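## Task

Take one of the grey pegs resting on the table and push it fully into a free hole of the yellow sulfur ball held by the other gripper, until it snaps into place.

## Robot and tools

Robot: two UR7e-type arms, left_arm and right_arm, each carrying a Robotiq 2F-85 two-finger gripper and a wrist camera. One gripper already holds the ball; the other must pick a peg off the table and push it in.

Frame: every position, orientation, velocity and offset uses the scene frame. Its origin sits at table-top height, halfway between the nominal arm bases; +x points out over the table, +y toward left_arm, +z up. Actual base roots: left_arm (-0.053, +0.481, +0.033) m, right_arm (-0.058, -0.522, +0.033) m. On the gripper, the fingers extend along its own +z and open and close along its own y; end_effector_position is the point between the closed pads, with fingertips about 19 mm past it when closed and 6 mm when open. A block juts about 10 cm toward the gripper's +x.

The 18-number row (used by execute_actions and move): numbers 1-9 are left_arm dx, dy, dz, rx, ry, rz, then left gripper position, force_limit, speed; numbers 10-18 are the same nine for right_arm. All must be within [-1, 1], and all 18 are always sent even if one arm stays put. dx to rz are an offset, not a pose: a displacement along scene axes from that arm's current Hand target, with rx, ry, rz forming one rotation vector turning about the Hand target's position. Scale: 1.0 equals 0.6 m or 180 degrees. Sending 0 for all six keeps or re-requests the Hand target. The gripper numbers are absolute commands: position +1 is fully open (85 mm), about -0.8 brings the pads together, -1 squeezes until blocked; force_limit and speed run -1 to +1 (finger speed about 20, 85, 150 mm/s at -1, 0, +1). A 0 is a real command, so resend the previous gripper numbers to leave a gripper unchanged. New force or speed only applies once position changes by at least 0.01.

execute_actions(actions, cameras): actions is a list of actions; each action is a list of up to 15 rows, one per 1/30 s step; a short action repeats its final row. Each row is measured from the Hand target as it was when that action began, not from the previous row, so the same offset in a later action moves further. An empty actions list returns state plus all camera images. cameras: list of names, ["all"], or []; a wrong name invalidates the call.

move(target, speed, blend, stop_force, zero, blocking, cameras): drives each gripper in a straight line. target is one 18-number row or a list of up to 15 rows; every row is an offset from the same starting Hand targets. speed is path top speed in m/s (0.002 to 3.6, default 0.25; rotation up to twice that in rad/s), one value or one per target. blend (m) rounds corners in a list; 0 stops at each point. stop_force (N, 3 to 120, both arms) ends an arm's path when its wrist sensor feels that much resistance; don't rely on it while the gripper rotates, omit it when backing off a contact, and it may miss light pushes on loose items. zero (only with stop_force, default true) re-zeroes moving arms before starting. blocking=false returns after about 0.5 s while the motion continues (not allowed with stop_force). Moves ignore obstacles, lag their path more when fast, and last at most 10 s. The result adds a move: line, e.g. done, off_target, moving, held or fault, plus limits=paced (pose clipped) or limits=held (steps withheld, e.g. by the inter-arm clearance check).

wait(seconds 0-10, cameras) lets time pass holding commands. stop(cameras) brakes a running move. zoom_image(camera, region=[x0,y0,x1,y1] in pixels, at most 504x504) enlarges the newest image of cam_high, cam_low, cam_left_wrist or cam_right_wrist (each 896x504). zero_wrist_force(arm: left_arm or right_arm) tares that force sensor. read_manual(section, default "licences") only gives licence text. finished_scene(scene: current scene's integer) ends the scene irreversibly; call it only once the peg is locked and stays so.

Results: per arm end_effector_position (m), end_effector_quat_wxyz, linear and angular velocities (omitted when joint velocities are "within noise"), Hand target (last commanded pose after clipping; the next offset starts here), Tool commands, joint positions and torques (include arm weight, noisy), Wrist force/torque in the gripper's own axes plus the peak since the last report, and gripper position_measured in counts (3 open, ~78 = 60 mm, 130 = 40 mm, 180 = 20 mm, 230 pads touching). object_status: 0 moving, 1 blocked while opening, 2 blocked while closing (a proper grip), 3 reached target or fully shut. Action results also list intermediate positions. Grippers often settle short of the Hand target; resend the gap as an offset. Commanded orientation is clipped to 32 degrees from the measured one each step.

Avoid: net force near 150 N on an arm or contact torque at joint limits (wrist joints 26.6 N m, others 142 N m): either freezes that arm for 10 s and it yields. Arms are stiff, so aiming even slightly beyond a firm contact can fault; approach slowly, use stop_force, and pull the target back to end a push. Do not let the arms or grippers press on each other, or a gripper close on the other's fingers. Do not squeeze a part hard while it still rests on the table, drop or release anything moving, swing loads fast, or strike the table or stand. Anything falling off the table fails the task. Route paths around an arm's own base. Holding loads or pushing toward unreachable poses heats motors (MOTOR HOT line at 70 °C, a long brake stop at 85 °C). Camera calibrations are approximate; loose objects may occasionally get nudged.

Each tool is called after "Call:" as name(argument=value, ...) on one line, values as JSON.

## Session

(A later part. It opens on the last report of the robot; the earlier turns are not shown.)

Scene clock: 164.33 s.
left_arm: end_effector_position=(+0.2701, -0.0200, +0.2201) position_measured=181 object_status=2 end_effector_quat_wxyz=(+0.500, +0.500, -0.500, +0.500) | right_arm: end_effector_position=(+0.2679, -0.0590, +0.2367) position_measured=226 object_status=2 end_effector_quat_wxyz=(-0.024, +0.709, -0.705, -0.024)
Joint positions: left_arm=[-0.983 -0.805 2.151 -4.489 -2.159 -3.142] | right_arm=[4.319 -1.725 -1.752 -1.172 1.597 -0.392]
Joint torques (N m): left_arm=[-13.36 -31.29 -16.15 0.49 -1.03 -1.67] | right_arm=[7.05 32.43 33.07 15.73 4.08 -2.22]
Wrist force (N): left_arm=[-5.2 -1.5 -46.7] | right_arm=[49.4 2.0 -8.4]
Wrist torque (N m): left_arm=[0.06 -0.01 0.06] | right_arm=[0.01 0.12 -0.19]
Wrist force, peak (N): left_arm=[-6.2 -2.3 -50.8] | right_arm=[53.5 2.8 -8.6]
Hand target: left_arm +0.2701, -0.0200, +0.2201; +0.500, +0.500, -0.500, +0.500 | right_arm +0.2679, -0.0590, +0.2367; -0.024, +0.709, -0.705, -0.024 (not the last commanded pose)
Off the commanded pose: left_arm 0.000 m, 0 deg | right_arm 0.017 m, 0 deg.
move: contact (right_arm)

Call:
move(target=[0,0,0,0,0,0,-1,1,-1,0,-0.0029,0.0003,0,0,0,-0.98,0.3,-1], speed=0.01)

Call:
move(target=[0,0,0,0,0,0,-0.15,1,-0.3,0,0,0,0,0,0,-0.98,0.3,-1], cameras=["cam_left_wrist"])

Call:
zoom_image(camera="cam_left_wrist", region=[400, 200, 550, 330])

Scene clock: 169.30 s.
left_arm: end_effector_position=(+0.2701, -0.0200, +0.2200) position_measured=181 object_status=2 end_effector_quat_wxyz=(+0.500, +0.500, -0.500, +0.500) | right_arm: end_effector_position=(+0.2679, -0.0606, +0.2370) position_measured=226 object_status=2 end_effector_quat_wxyz=(-0.024, +0.709, -0.705, -0.024)
Joint positions: left_arm=[-0.983 -0.805 2.151 -4.489 -2.159 -3.142] | right_arm=[4.318 -1.722 -1.755 -1.172 1.597 -0.393]
Joint torques (N m): left_arm=[-12.03 -32.14 -16.96 0.16 -1.12 -2.05] | right_arm=[-8.4 37.42 19.28 4.77 1.91 -2.63]
Wrist force (N): left_arm=[1.1 0.6 -5.3] | right_arm=[5.6 -0.3 0.3]
Wrist torque (N m): left_arm=[0.01 0.04 0.05] | right_arm=[0.03 0.04 0.04]
Wrist force, peak (N): left_arm=[-5.9 -1.5 -47.1] | right_arm=[49.6 1.9 -8.2]
Hand target: left_arm +0.2701, -0.0200, +0.2201; +0.500, +0.500, -0.500, +0.500 | right_arm +0.2679, -0.0608, +0.2369; -0.024, +0.709, -0.705, -0.024
Off the commanded pose: left_arm 0.000 m, 0 deg | right_arm 0.000 m, 0 deg.
move: done

Scene clock: 169.80 s.
left_arm: end_effector_position=(+0.2701, -0.0200, +0.2200) position_measured=148 object_status=0 end_effector_quat_wxyz=(+0.500, +0.500, -0.500, +0.500) | right_arm: end_effector_position=(+0.2679, -0.0608, +0.2369) position_measured=226 object_status=2 end_effector_quat_wxyz=(-0.024, +0.709, -0.705, -0.024)
Joint positions: left_arm=[-0.983 -0.805 2.151 -4.489 -2.159 -3.142] | right_arm=[4.318 -1.722 -1.755 -1.172 1.597 -0.393]
Joint torques (N m): left_arm=[-11.57 -31.52 -15.47 -1.92 -1.23 -1.83] | right_arm=[-8.01 37.02 17.61 1.61 -0.85 -2.34]
Wrist force (N): left_arm=[0.5 -0.2 -0.1] | right_arm=[0.2 0.3 0.1]
Wrist torque (N m): left_arm=[-0.03 0.03 0.06] | right_arm=[0.04 -0.02 0.02]
Wrist force, peak (N): left_arm=[1.9 0.4 -4.5] | right_arm=[5.2 -0.1 0.1]
Hand target: left_arm +0.2701, -0.0200, +0.2201; +0.500, +0.500, -0.500, +0.500 | right_arm +0.2679, -0.0608, +0.2369; -0.024, +0.709, -0.705, -0.024
Off the commanded pose: left_arm 0.000 m, 0 deg | right_arm 0.000 m, 0 deg.
move: done
camera_calibration:
cam_left_wrist: T_world_to_cam=[[-0.999708, 0.0224691, -0.00891275, 0.277087], [0.0163343, 0.356157, -0.934283, 0.222344], [-0.0178182, -0.934156, -0.35642, 0.193531], [0, 0, 0, 1]] pos_world=[0.276823, 0.0953733, 0.27918]
Images, in order (width x height): cam_left_wrist 896x504.

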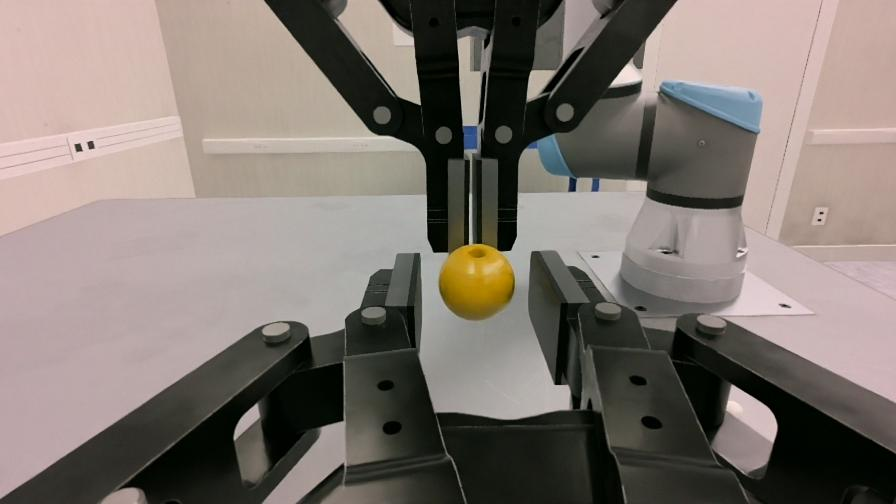

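Scaled by 3.360.

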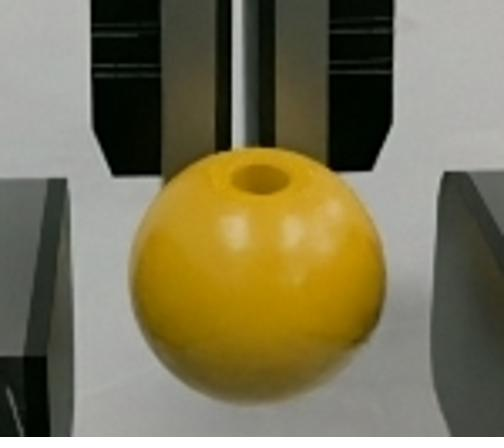

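Call:
move(target=[0,0,0,0,0,0,-1,1,0.6,0,0,0,0,0,0,-0.98,0.3,-1])

Scene clock: 172.57 s.
left_arm: end_effector_position=(+0.2701, -0.0200, +0.2201) position_measured=183 object_status=2 end_effector_quat_wxyz=(+0.500, +0.500, -0.500, +0.500) | right_arm: end_effector_position=(+0.2679, -0.0608, +0.2369) position_measured=226 object_status=2 end_effector_quat_wxyz=(-0.024, +0.709, -0.705, -0.024)
Joint positions: left_arm=[-0.983 -0.805 2.151 -4.489 -2.159 -3.142] | right_arm=[4.318 -1.722 -1.755 -1.172 1.597 -0.393]
Joint torques (N m): left_arm=[-10.43 -31.2 -15.53 -2.84 -1.23 -1.87] | right_arm=[-3.43 34.02 24.15 6.47 1.07 -2.47]
Wrist force (N): left_arm=[-0.8 0.5 -8.5] | right_arm=[9.0 0.0 -2.0]
Wrist torque (N m): left_arm=[0.00 0.08 0.05] | right_arm=[0.06 0.01 0.03]
Wrist force, peak (N): left_arm=[-1.2 0.4 -8.8] | right_arm=[9.1 0.3 -1.8]
Hand target: left_arm +0.2701, -0.0200, +0.2201; +0.500, +0.500, -0.500, +0.500 | right_arm +0.2679, -0.0608, +0.2369; -0.024, +0.709, -0.705, -0.024
Off the commanded pose: left_arm 0.000 m, 0 deg | right_arm 0.000 m, 0 deg.
move: done

Call:
move(target=[[0,0,0,0,0,0,-1,1,0.6,0,-0.0005,0,0,0,0,-0.3,0.3,-0.5],[0,0,0,0,0,0,-1,1,0.6,0,-0.1,0,0,0,0,-0.3,0.3,-0.5],[0,0,0,0,0,0,-1,1,0.6,0.0027,-0.107,-0.0273,0.4778,0,0,-1,0,0]], speed=[0.02,0.1,0.3], cameras=["cam_right_wrist","cam_left_wrist"])

Call:
zoom_image(camera="cam_right_wrist", region=[400, 180, 560, 300])

Call:
zoom_image(camera="cam_left_wrist", region=[400, 190, 560, 350])

Scene clock: 188.40 s.
left_arm: end_effector_position=(+0.2701, -0.0200, +0.2201) position_measured=183 object_status=2 end_effector_quat_wxyz=(+0.500, +0.500, -0.500, +0.500) | right_arm: end_effector_position=(+0.2695, -0.1250, +0.2205) position_measured=232 object_status=3 end_effector_quat_wxyz=(+0.501, -0.502, +0.499, +0.498)
Joint positions: left_arm=[-0.983 -0.805 2.151 -4.489 -2.159 -3.142] | right_arm=[3.924 -2.307 -2.292 1.456 2.354 -0.006]
Joint torques (N m): left_arm=[-1.39 -32.86 -16.98 -1.56 -1.23 -1.79] | right_arm=[8.6 26.9 13.46 3.38 -1.38 2.19]
Wrist force (N): left_arm=[0.3 0.0 -0.2] | right_arm=[1.2 1.4 -0.5]
Wrist torque (N m): left_arm=[0.00 0.04 0.05] | right_arm=[0.27 -0.02 -0.14]
Wrist force, peak (N): left_arm=[-1.2 0.2 -9.8] | right_arm=[10.2 0.4 -2.1]
Hand target: left_arm +0.2701, -0.0200, +0.2201; +0.500, +0.500, -0.500, +0.500 | right_arm +0.2695, -0.1250, +0.2205; +0.501, -0.502, +0.499, +0.498
Off the commanded pose: left_arm 0.000 m, 0 deg | right_arm 0.000 m, 0 deg.
move: done
camera_calibration:
cam_left_wrist: T_world_to_cam=[[-0.999708, 0.0224688, -0.00891527, 0.277086], [0.0163349, 0.35607, -0.934317, 0.222325], [-0.0178186, -0.934189, -0.356333, 0.193604], [0, 0, 0, 1]] pos_world=[0.276823, 0.0954732, 0.27918]
cam_right_wrist: T_world_to_cam=[[-0.999907, -0.0125838, 0.00523891, 0.272847], [0.00912595, -0.332535, 0.943047, -0.224772], [-0.010125, 0.943007, 0.332619, 0.169], [0, 0, 0, 1]] pos_world=[0.276585, -0.230679, 0.154329]
Images, in order (width x height): cam_left_wrist 896x504, cam_right_wrist 896x504.

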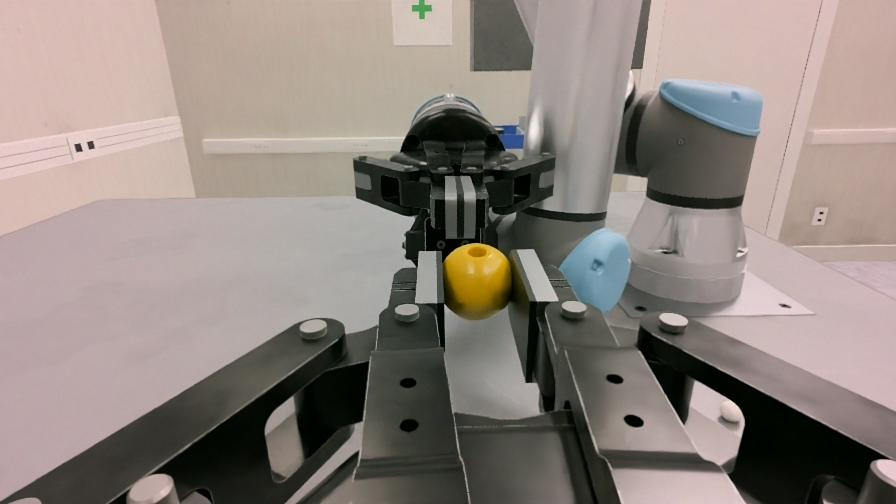

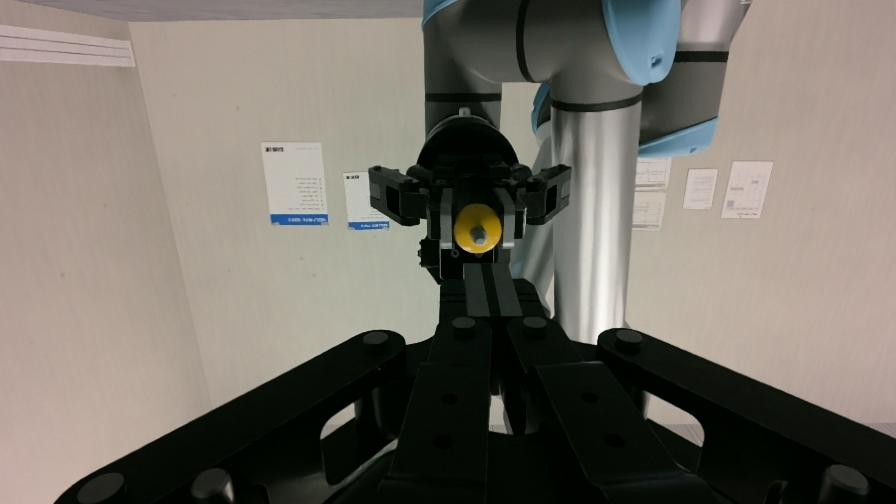

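Scaled by 3.150.

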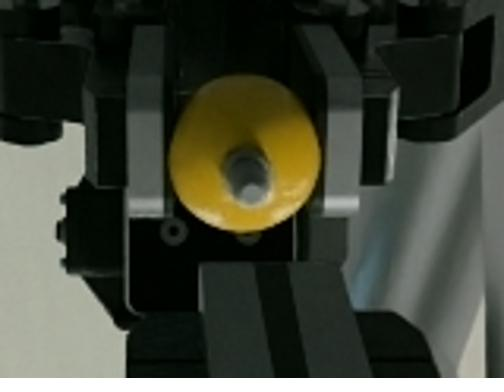

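Scaled by 3.150.

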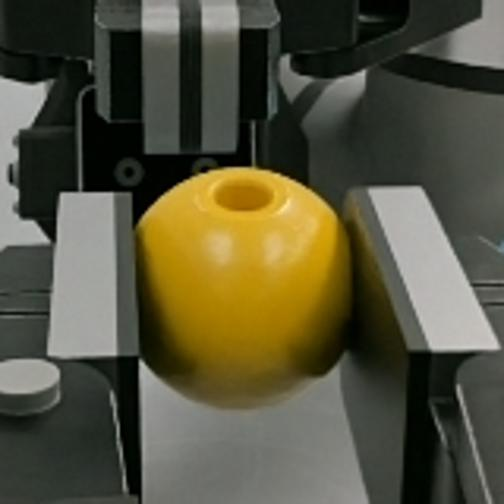

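Call:
move(target=[0,0,0,0,0,0,-1,1,0.6,-0.0008,0.072,-0.0045,0.0333,0,0,-1,0,0], speed=0.1)

Call:
move(target=[0,0,0,0,0,0,-1,1,0.6,0,0.03,0.0031,0,0,0,-1,0,0], speed=0.004, stop_force=30, cameras=["cam_left_wrist"])

Call:
zoom_image(camera="cam_left_wrist", region=[400, 190, 560, 350])

Scene clock: 202.10 s.
left_arm: end_effector_position=(+0.2701, -0.0200, +0.2201) position_measured=183 object_status=2 end_effector_quat_wxyz=(+0.500, +0.500, -0.500, +0.500) | right_arm: end_effector_position=(+0.2690, -0.0818, +0.2178) position_measured=232 object_status=3 end_effector_quat_wxyz=(+0.526, -0.475, +0.472, +0.524)
Joint positions: left_arm=[-0.983 -0.805 2.151 -4.489 -2.159 -3.142] | right_arm=[4.013 -2.405 -2.181 1.579 2.26 0.08]
Joint torques (N m): left_arm=[1.77 -33.36 -16.01 -0.72 -1.12 -1.54] | right_arm=[9.63 30.65 12.93 3.34 -1.46 2.54]
Wrist force (N): left_arm=[0.3 -0.1 -0.3] | right_arm=[1.2 1.4 -0.8]
Wrist torque (N m): left_arm=[-0.03 0.05 0.05] | right_arm=[0.26 -0.04 -0.14]
Wrist force, peak (N): left_arm=[0.3 -0.2 -0.6] | right_arm=[1.5 1.5 -1.0]
Hand target: left_arm +0.2701, -0.0200, +0.2201; +0.500, +0.500, -0.500, +0.500 | right_arm +0.2690, -0.0818, +0.2178; +0.527, -0.475, +0.472, +0.524
Off the commanded pose: left_arm 0.000 m, 0 deg | right_arm 0.000 m, 0 deg.
move: done

Scene clock: 204.93 s.
left_arm: end_effector_position=(+0.2701, -0.0200, +0.2201) position_measured=183 object_status=2 end_effector_quat_wxyz=(+0.500, +0.500, -0.500, +0.500) | right_arm: end_effector_position=(+0.2691, -0.0752, +0.2185) position_measured=232 object_status=3 end_effector_quat_wxyz=(+0.527, -0.475, +0.472, +0.524)
Joint positions: left_arm=[-0.983 -0.805 2.151 -4.489 -2.159 -3.142] | right_arm=[4.025 -2.404 -2.173 1.568 2.248 0.078]
Joint torques (N m): left_arm=[-6.03 -31.49 -16.34 2 -1.11 -1.38] | right_arm=[0.12 39.47 2.35 0.1 1.3 0.58]
Wrist force (N): left_arm=[1.4 -1.3 -30.3] | right_arm=[-0.1 2.5 -30.1]
Wrist torque (N m): left_arm=[-0.01 0.07 0.06] | right_arm=[0.17 -0.07 0.07]
Wrist force, peak (N): left_arm=[1.9 -1.4 -35.8] | right_arm=[-0.8 2.8 -35.4]
Hand target: left_arm +0.2701, -0.0200, +0.2201; +0.500, +0.500, -0.500, +0.500 | right_arm +0.2691, -0.0752, +0.2185; +0.527, -0.475, +0.472, +0.524 (not the last commanded pose)
Off the commanded pose: left_arm 0.000 m, 0 deg | right_arm 0.011 m, 0 deg.
move: contact (right_arm)
camera_calibration:
cam_left_wrist: T_world_to_cam=[[-0.99971, 0.0223753, -0.00895057, 0.277105], [0.0163346, 0.356071, -0.934316, 0.222325], [-0.0177186, -0.934191, -0.356333, 0.193576], [0, 0, 0, 1]] pos_world=[0.276823, 0.0954729, 0.27918]
Images, in order (width x height): cam_left_wrist 896x504.

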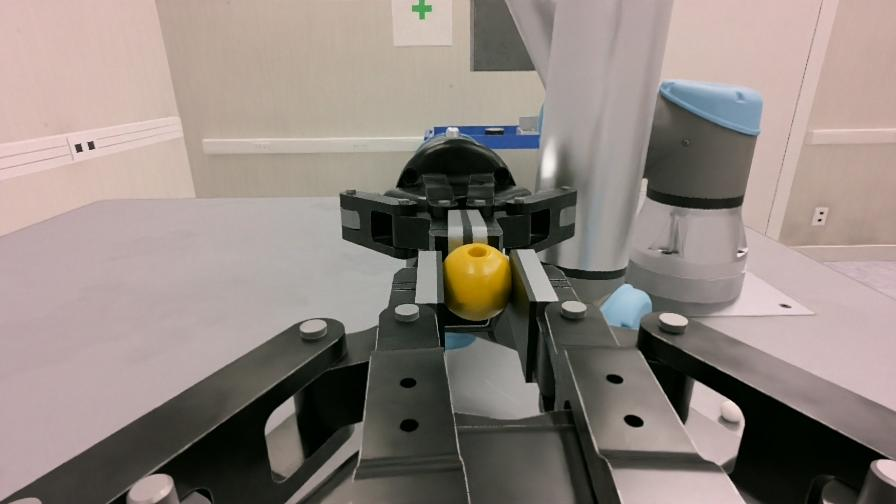

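Scaled by 3.150.

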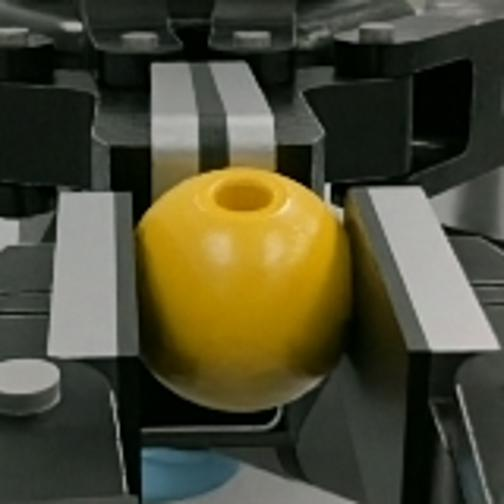

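Call:
move(target=[0,0,0,0,0,0,-1,1,0.6,0,0.0167,0.0017,0,0,0,-1,0,0], speed=0.004, stop_force=62, zero=false, cameras=["cam_left_wrist"])

Call:
zoom_image(camera="cam_left_wrist", region=[400, 190, 560, 350])

Scene clock: 212.03 s.
left_arm: end_effector_position=(+0.2701, -0.0200, +0.2201) position_measured=183 object_status=2 end_effector_quat_wxyz=(+0.500, +0.500, -0.500, +0.500) | right_arm: end_effector_position=(+0.2691, -0.0744, +0.2186) position_measured=232 object_status=3 end_effector_quat_wxyz=(+0.527, -0.475, +0.472, +0.524)
Joint positions: left_arm=[-0.983 -0.805 2.151 -4.489 -2.159 -3.142] | right_arm=[4.027 -2.404 -2.172 1.567 2.247 0.078]
Joint torques (N m): left_arm=[-25.34 -31.78 -16.76 4.94 -1.13 -1.56] | right_arm=[10.4 39.23 10.58 -2.75 0.86 2.32]
Wrist force (N): left_arm=[4.4 -2.8 -62.1] | right_arm=[-2.5 4.3 -61.9]
Wrist torque (N m): left_arm=[0.07 0.09 0.05] | right_arm=[0.11 -0.08 0.05]
Wrist force, peak (N): left_arm=[4.0 -2.9 -69.3] | right_arm=[-2.4 4.7 -68.4]
Hand target: left_arm +0.2701, -0.0200, +0.2201; +0.500, +0.500, -0.500, +0.500 | right_arm +0.2691, -0.0744, +0.2186; +0.527, -0.475, +0.472, +0.524 (not the last commanded pose)
Off the commanded pose: left_arm 0.000 m, 0 deg | right_arm 0.009 m, 0 deg.
move: contact (right_arm)
camera_calibration:
cam_left_wrist: T_world_to_cam=[[-0.999708, 0.0224688, -0.00891527, 0.277086], [0.0163349, 0.35607, -0.934317, 0.222325], [-0.0178186, -0.934189, -0.356333, 0.193604], [0, 0, 0, 1]] pos_world=[0.276823, 0.0954732, 0.27918]
Images, in order (width x height): cam_left_wrist 896x504.

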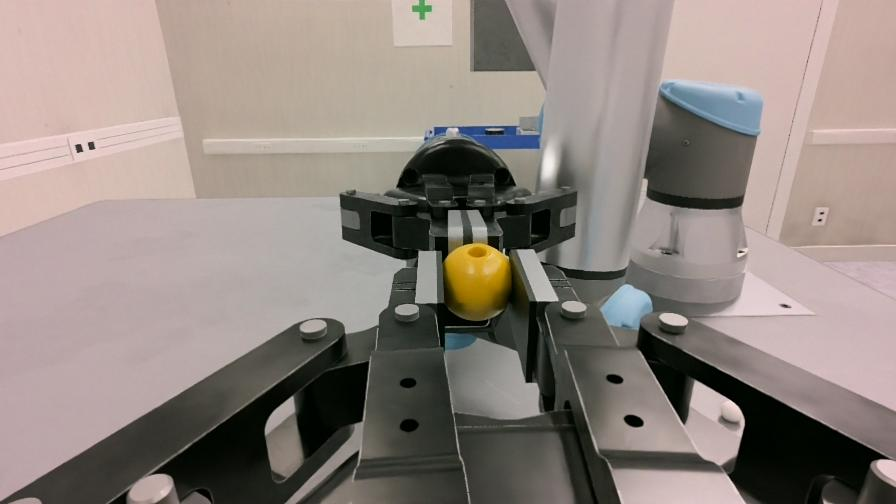

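Scaled by 3.150.

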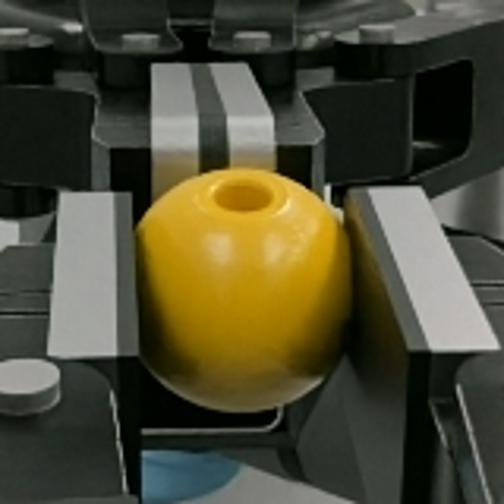

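Call:
move(target=[0,0,0,0,0,0,-1,1,0.6,0,0.0167,0.0017,0,0,0,-1,0,0], speed=0.004, stop_force=82, zero=false, cameras=["cam_left_wrist"])

Call:
zoom_image(camera="cam_left_wrist", region=[400, 190, 560, 350])

Scene clock: 221.63 s.
left_arm: end_effector_position=(+0.2701, -0.0200, +0.2201) position_measured=183 object_status=2 end_effector_quat_wxyz=(+0.500, +0.500, -0.500, +0.500) | right_arm: end_effector_position=(+0.2691, -0.0730, +0.2187) position_measured=232 object_status=3 end_effector_quat_wxyz=(+0.527, -0.475, +0.472, +0.524)
Joint positions: left_arm=[-0.983 -0.805 2.151 -4.489 -2.159 -3.142] | right_arm=[4.029 -2.404 -2.17 1.565 2.244 0.078]
Joint torques (N m): left_arm=[-24.42 -32.26 -18.01 4.6 -1.05 -1.44] | right_arm=[15.18 36.69 13.96 -3.61 1.03 2]
Wrist force (N): left_arm=[5.9 -2.2 -73.2] | right_arm=[-1.8 3.5 -72.3]
Wrist torque (N m): left_arm=[0.02 0.07 0.05] | right_arm=[0.10 -0.10 0.07]
Wrist force, peak (N): left_arm=[7.3 -2.4 -85.2] | right_arm=[-3.1 3.4 -84.5]
Hand target: left_arm +0.2701, -0.0200, +0.2201; +0.500, +0.500, -0.500, +0.500 | right_arm +0.2691, -0.0730, +0.2187; +0.526, -0.475, +0.472, +0.524 (not the last commanded pose)
Off the commanded pose: left_arm 0.000 m, 0 deg | right_arm 0.009 m, 0 deg.
move: contact (right_arm)
camera_calibration:
cam_left_wrist: T_world_to_cam=[[-0.999708, 0.0224688, -0.00891527, 0.277086], [0.0163349, 0.35607, -0.934317, 0.222325], [-0.0178186, -0.934189, -0.356333, 0.193604], [0, 0, 0, 1]] pos_world=[0.276823, 0.0954732, 0.27918]
Images, in order (width x height): cam_left_wrist 896x504.

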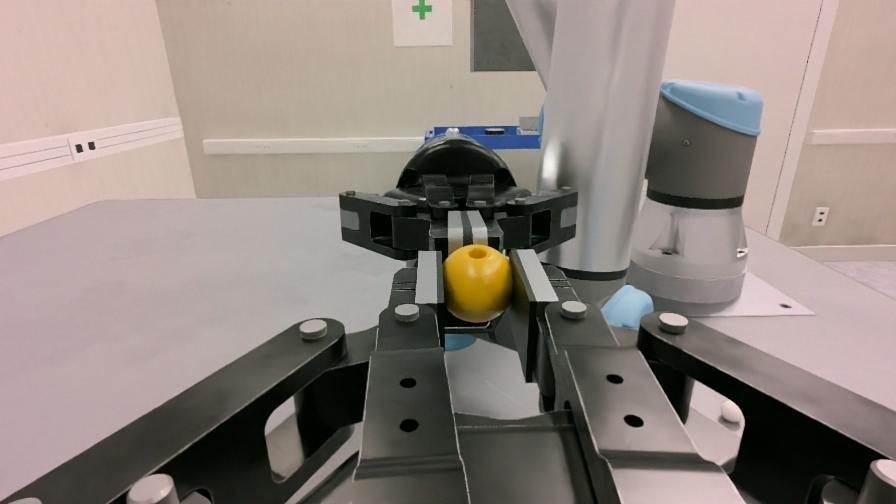

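Scaled by 3.150.

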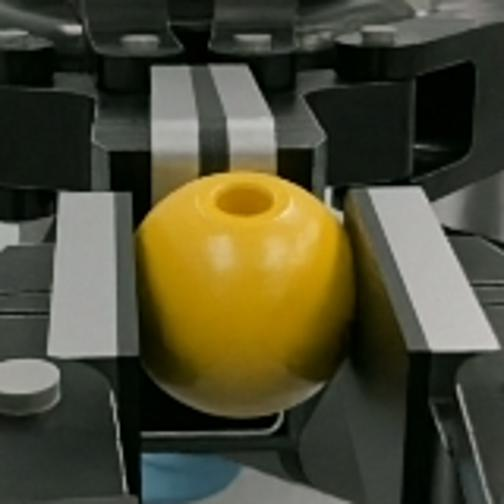

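Call:
move(target=[[0,0,0,0,0,0,-1,1,0.6,0,-0.02,0,0,0,0,-1,0,0],[0,0,0,0,0,0,-1,1,0.6,0,-0.1,0.08,0,0,0,-1,0,0],[0,0,0,0,0,0,-1,1,0.6,-0.0652,0.0383,0.1355,-0.409,-0.409,0.3684,-1,0,0]], speed=[0.05,0.25,0.3], blend=[0.01,0.03,0], cameras=["cam_right_wrist"])

Call:
zoom_image(camera="cam_right_wrist", region=[365, 105, 470, 195])

Call:
zoom_image(camera="cam_right_wrist", region=[415, 125, 465, 165])

Scene clock: 232.70 s.
left_arm: end_effector_position=(+0.2701, -0.0200, +0.2201) position_measured=183 object_status=2 end_effector_quat_wxyz=(+0.500, +0.500, -0.500, +0.500) | right_arm: end_effector_position=(+0.2300, -0.0501, +0.3000) position_measured=232 object_status=3 end_effector_quat_wxyz=(-0.001, +1.000, +0.002, +0.000)
Joint positions: left_arm=[-0.983 -0.805 2.151 -4.489 -2.159 -3.142] | right_arm=[4.403 -1.686 -1.612 -1.413 1.571 -1.879]
Joint torques (N m): left_arm=[13.24 -32.51 -15.56 -3.28 -1.44 -1.25] | right_arm=[9.16 21.43 35.24 1.68 -1.57 -2.49]
Wrist force (N): left_arm=[0.0 0.3 -0.1] | right_arm=[-0.1 0.5 -0.1]
Wrist torque (N m): left_arm=[0.04 0.09 0.06] | right_arm=[0.09 0.02 0.02]
Wrist force, peak (N): left_arm=[4.9 -1.9 -73.7] | right_arm=[-2.2 3.4 -72.7]
Hand target: left_arm +0.2701, -0.0200, +0.2201; +0.500, +0.500, -0.500, +0.500 | right_arm +0.2300, -0.0500, +0.3000; +0.000, +1.000, +0.002, +0.000
Off the commanded pose: left_arm 0.000 m, 0 deg | right_arm 0.000 m, 0 deg.
move: done; blend cut to 0.006 m at target 1
camera_calibration:
cam_right_wrist: T_world_to_cam=[[-0.00624506, -0.999917, 0.0112591, -0.0459232], [-0.942677, 0.00964352, 0.333566, 0.144376], [-0.333647, -0.00853054, -0.942659, 0.480886], [0, 0, 0, 1]] pos_world=[0.296259, -0.0432094, 0.40567]
Images, in order (width x height): cam_right_wrist 896x504.

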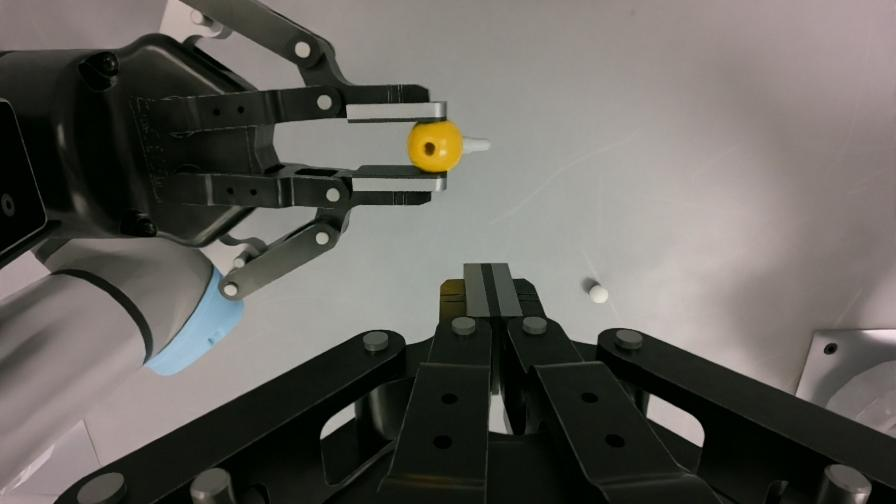

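Scaled by 4.800.

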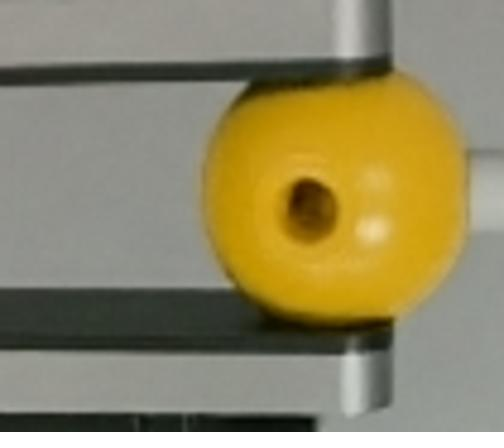

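Scaled by 10.080.

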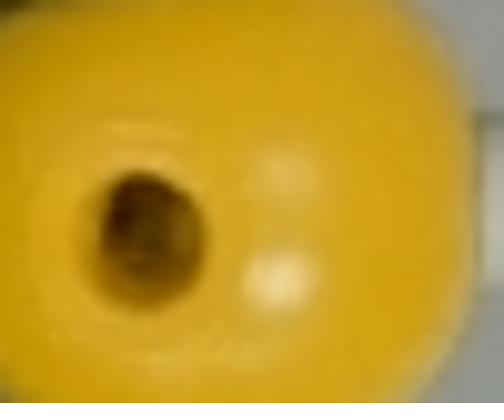

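Call:
zoom_image(camera="cam_right_wrist", region=[448, 125, 498, 165])

Call:
zoom_image(camera="cam_right_wrist", region=[400, 105, 505, 195])

Scaled by 10.080.

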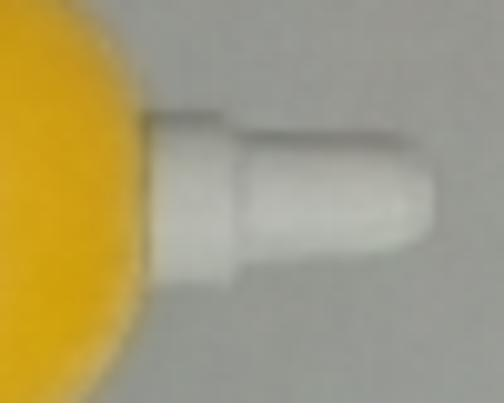

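Scaled by 4.800.

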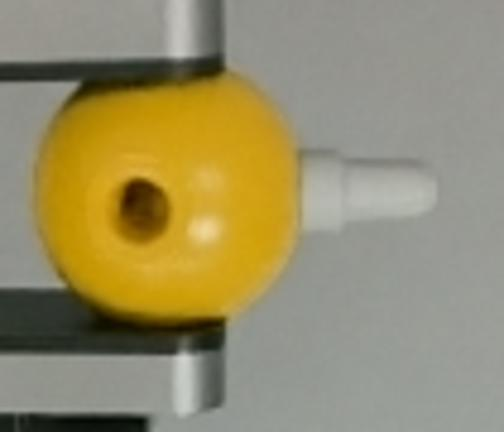

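Call:
finished_scene(scene=2)

The scene is finished: the task was done.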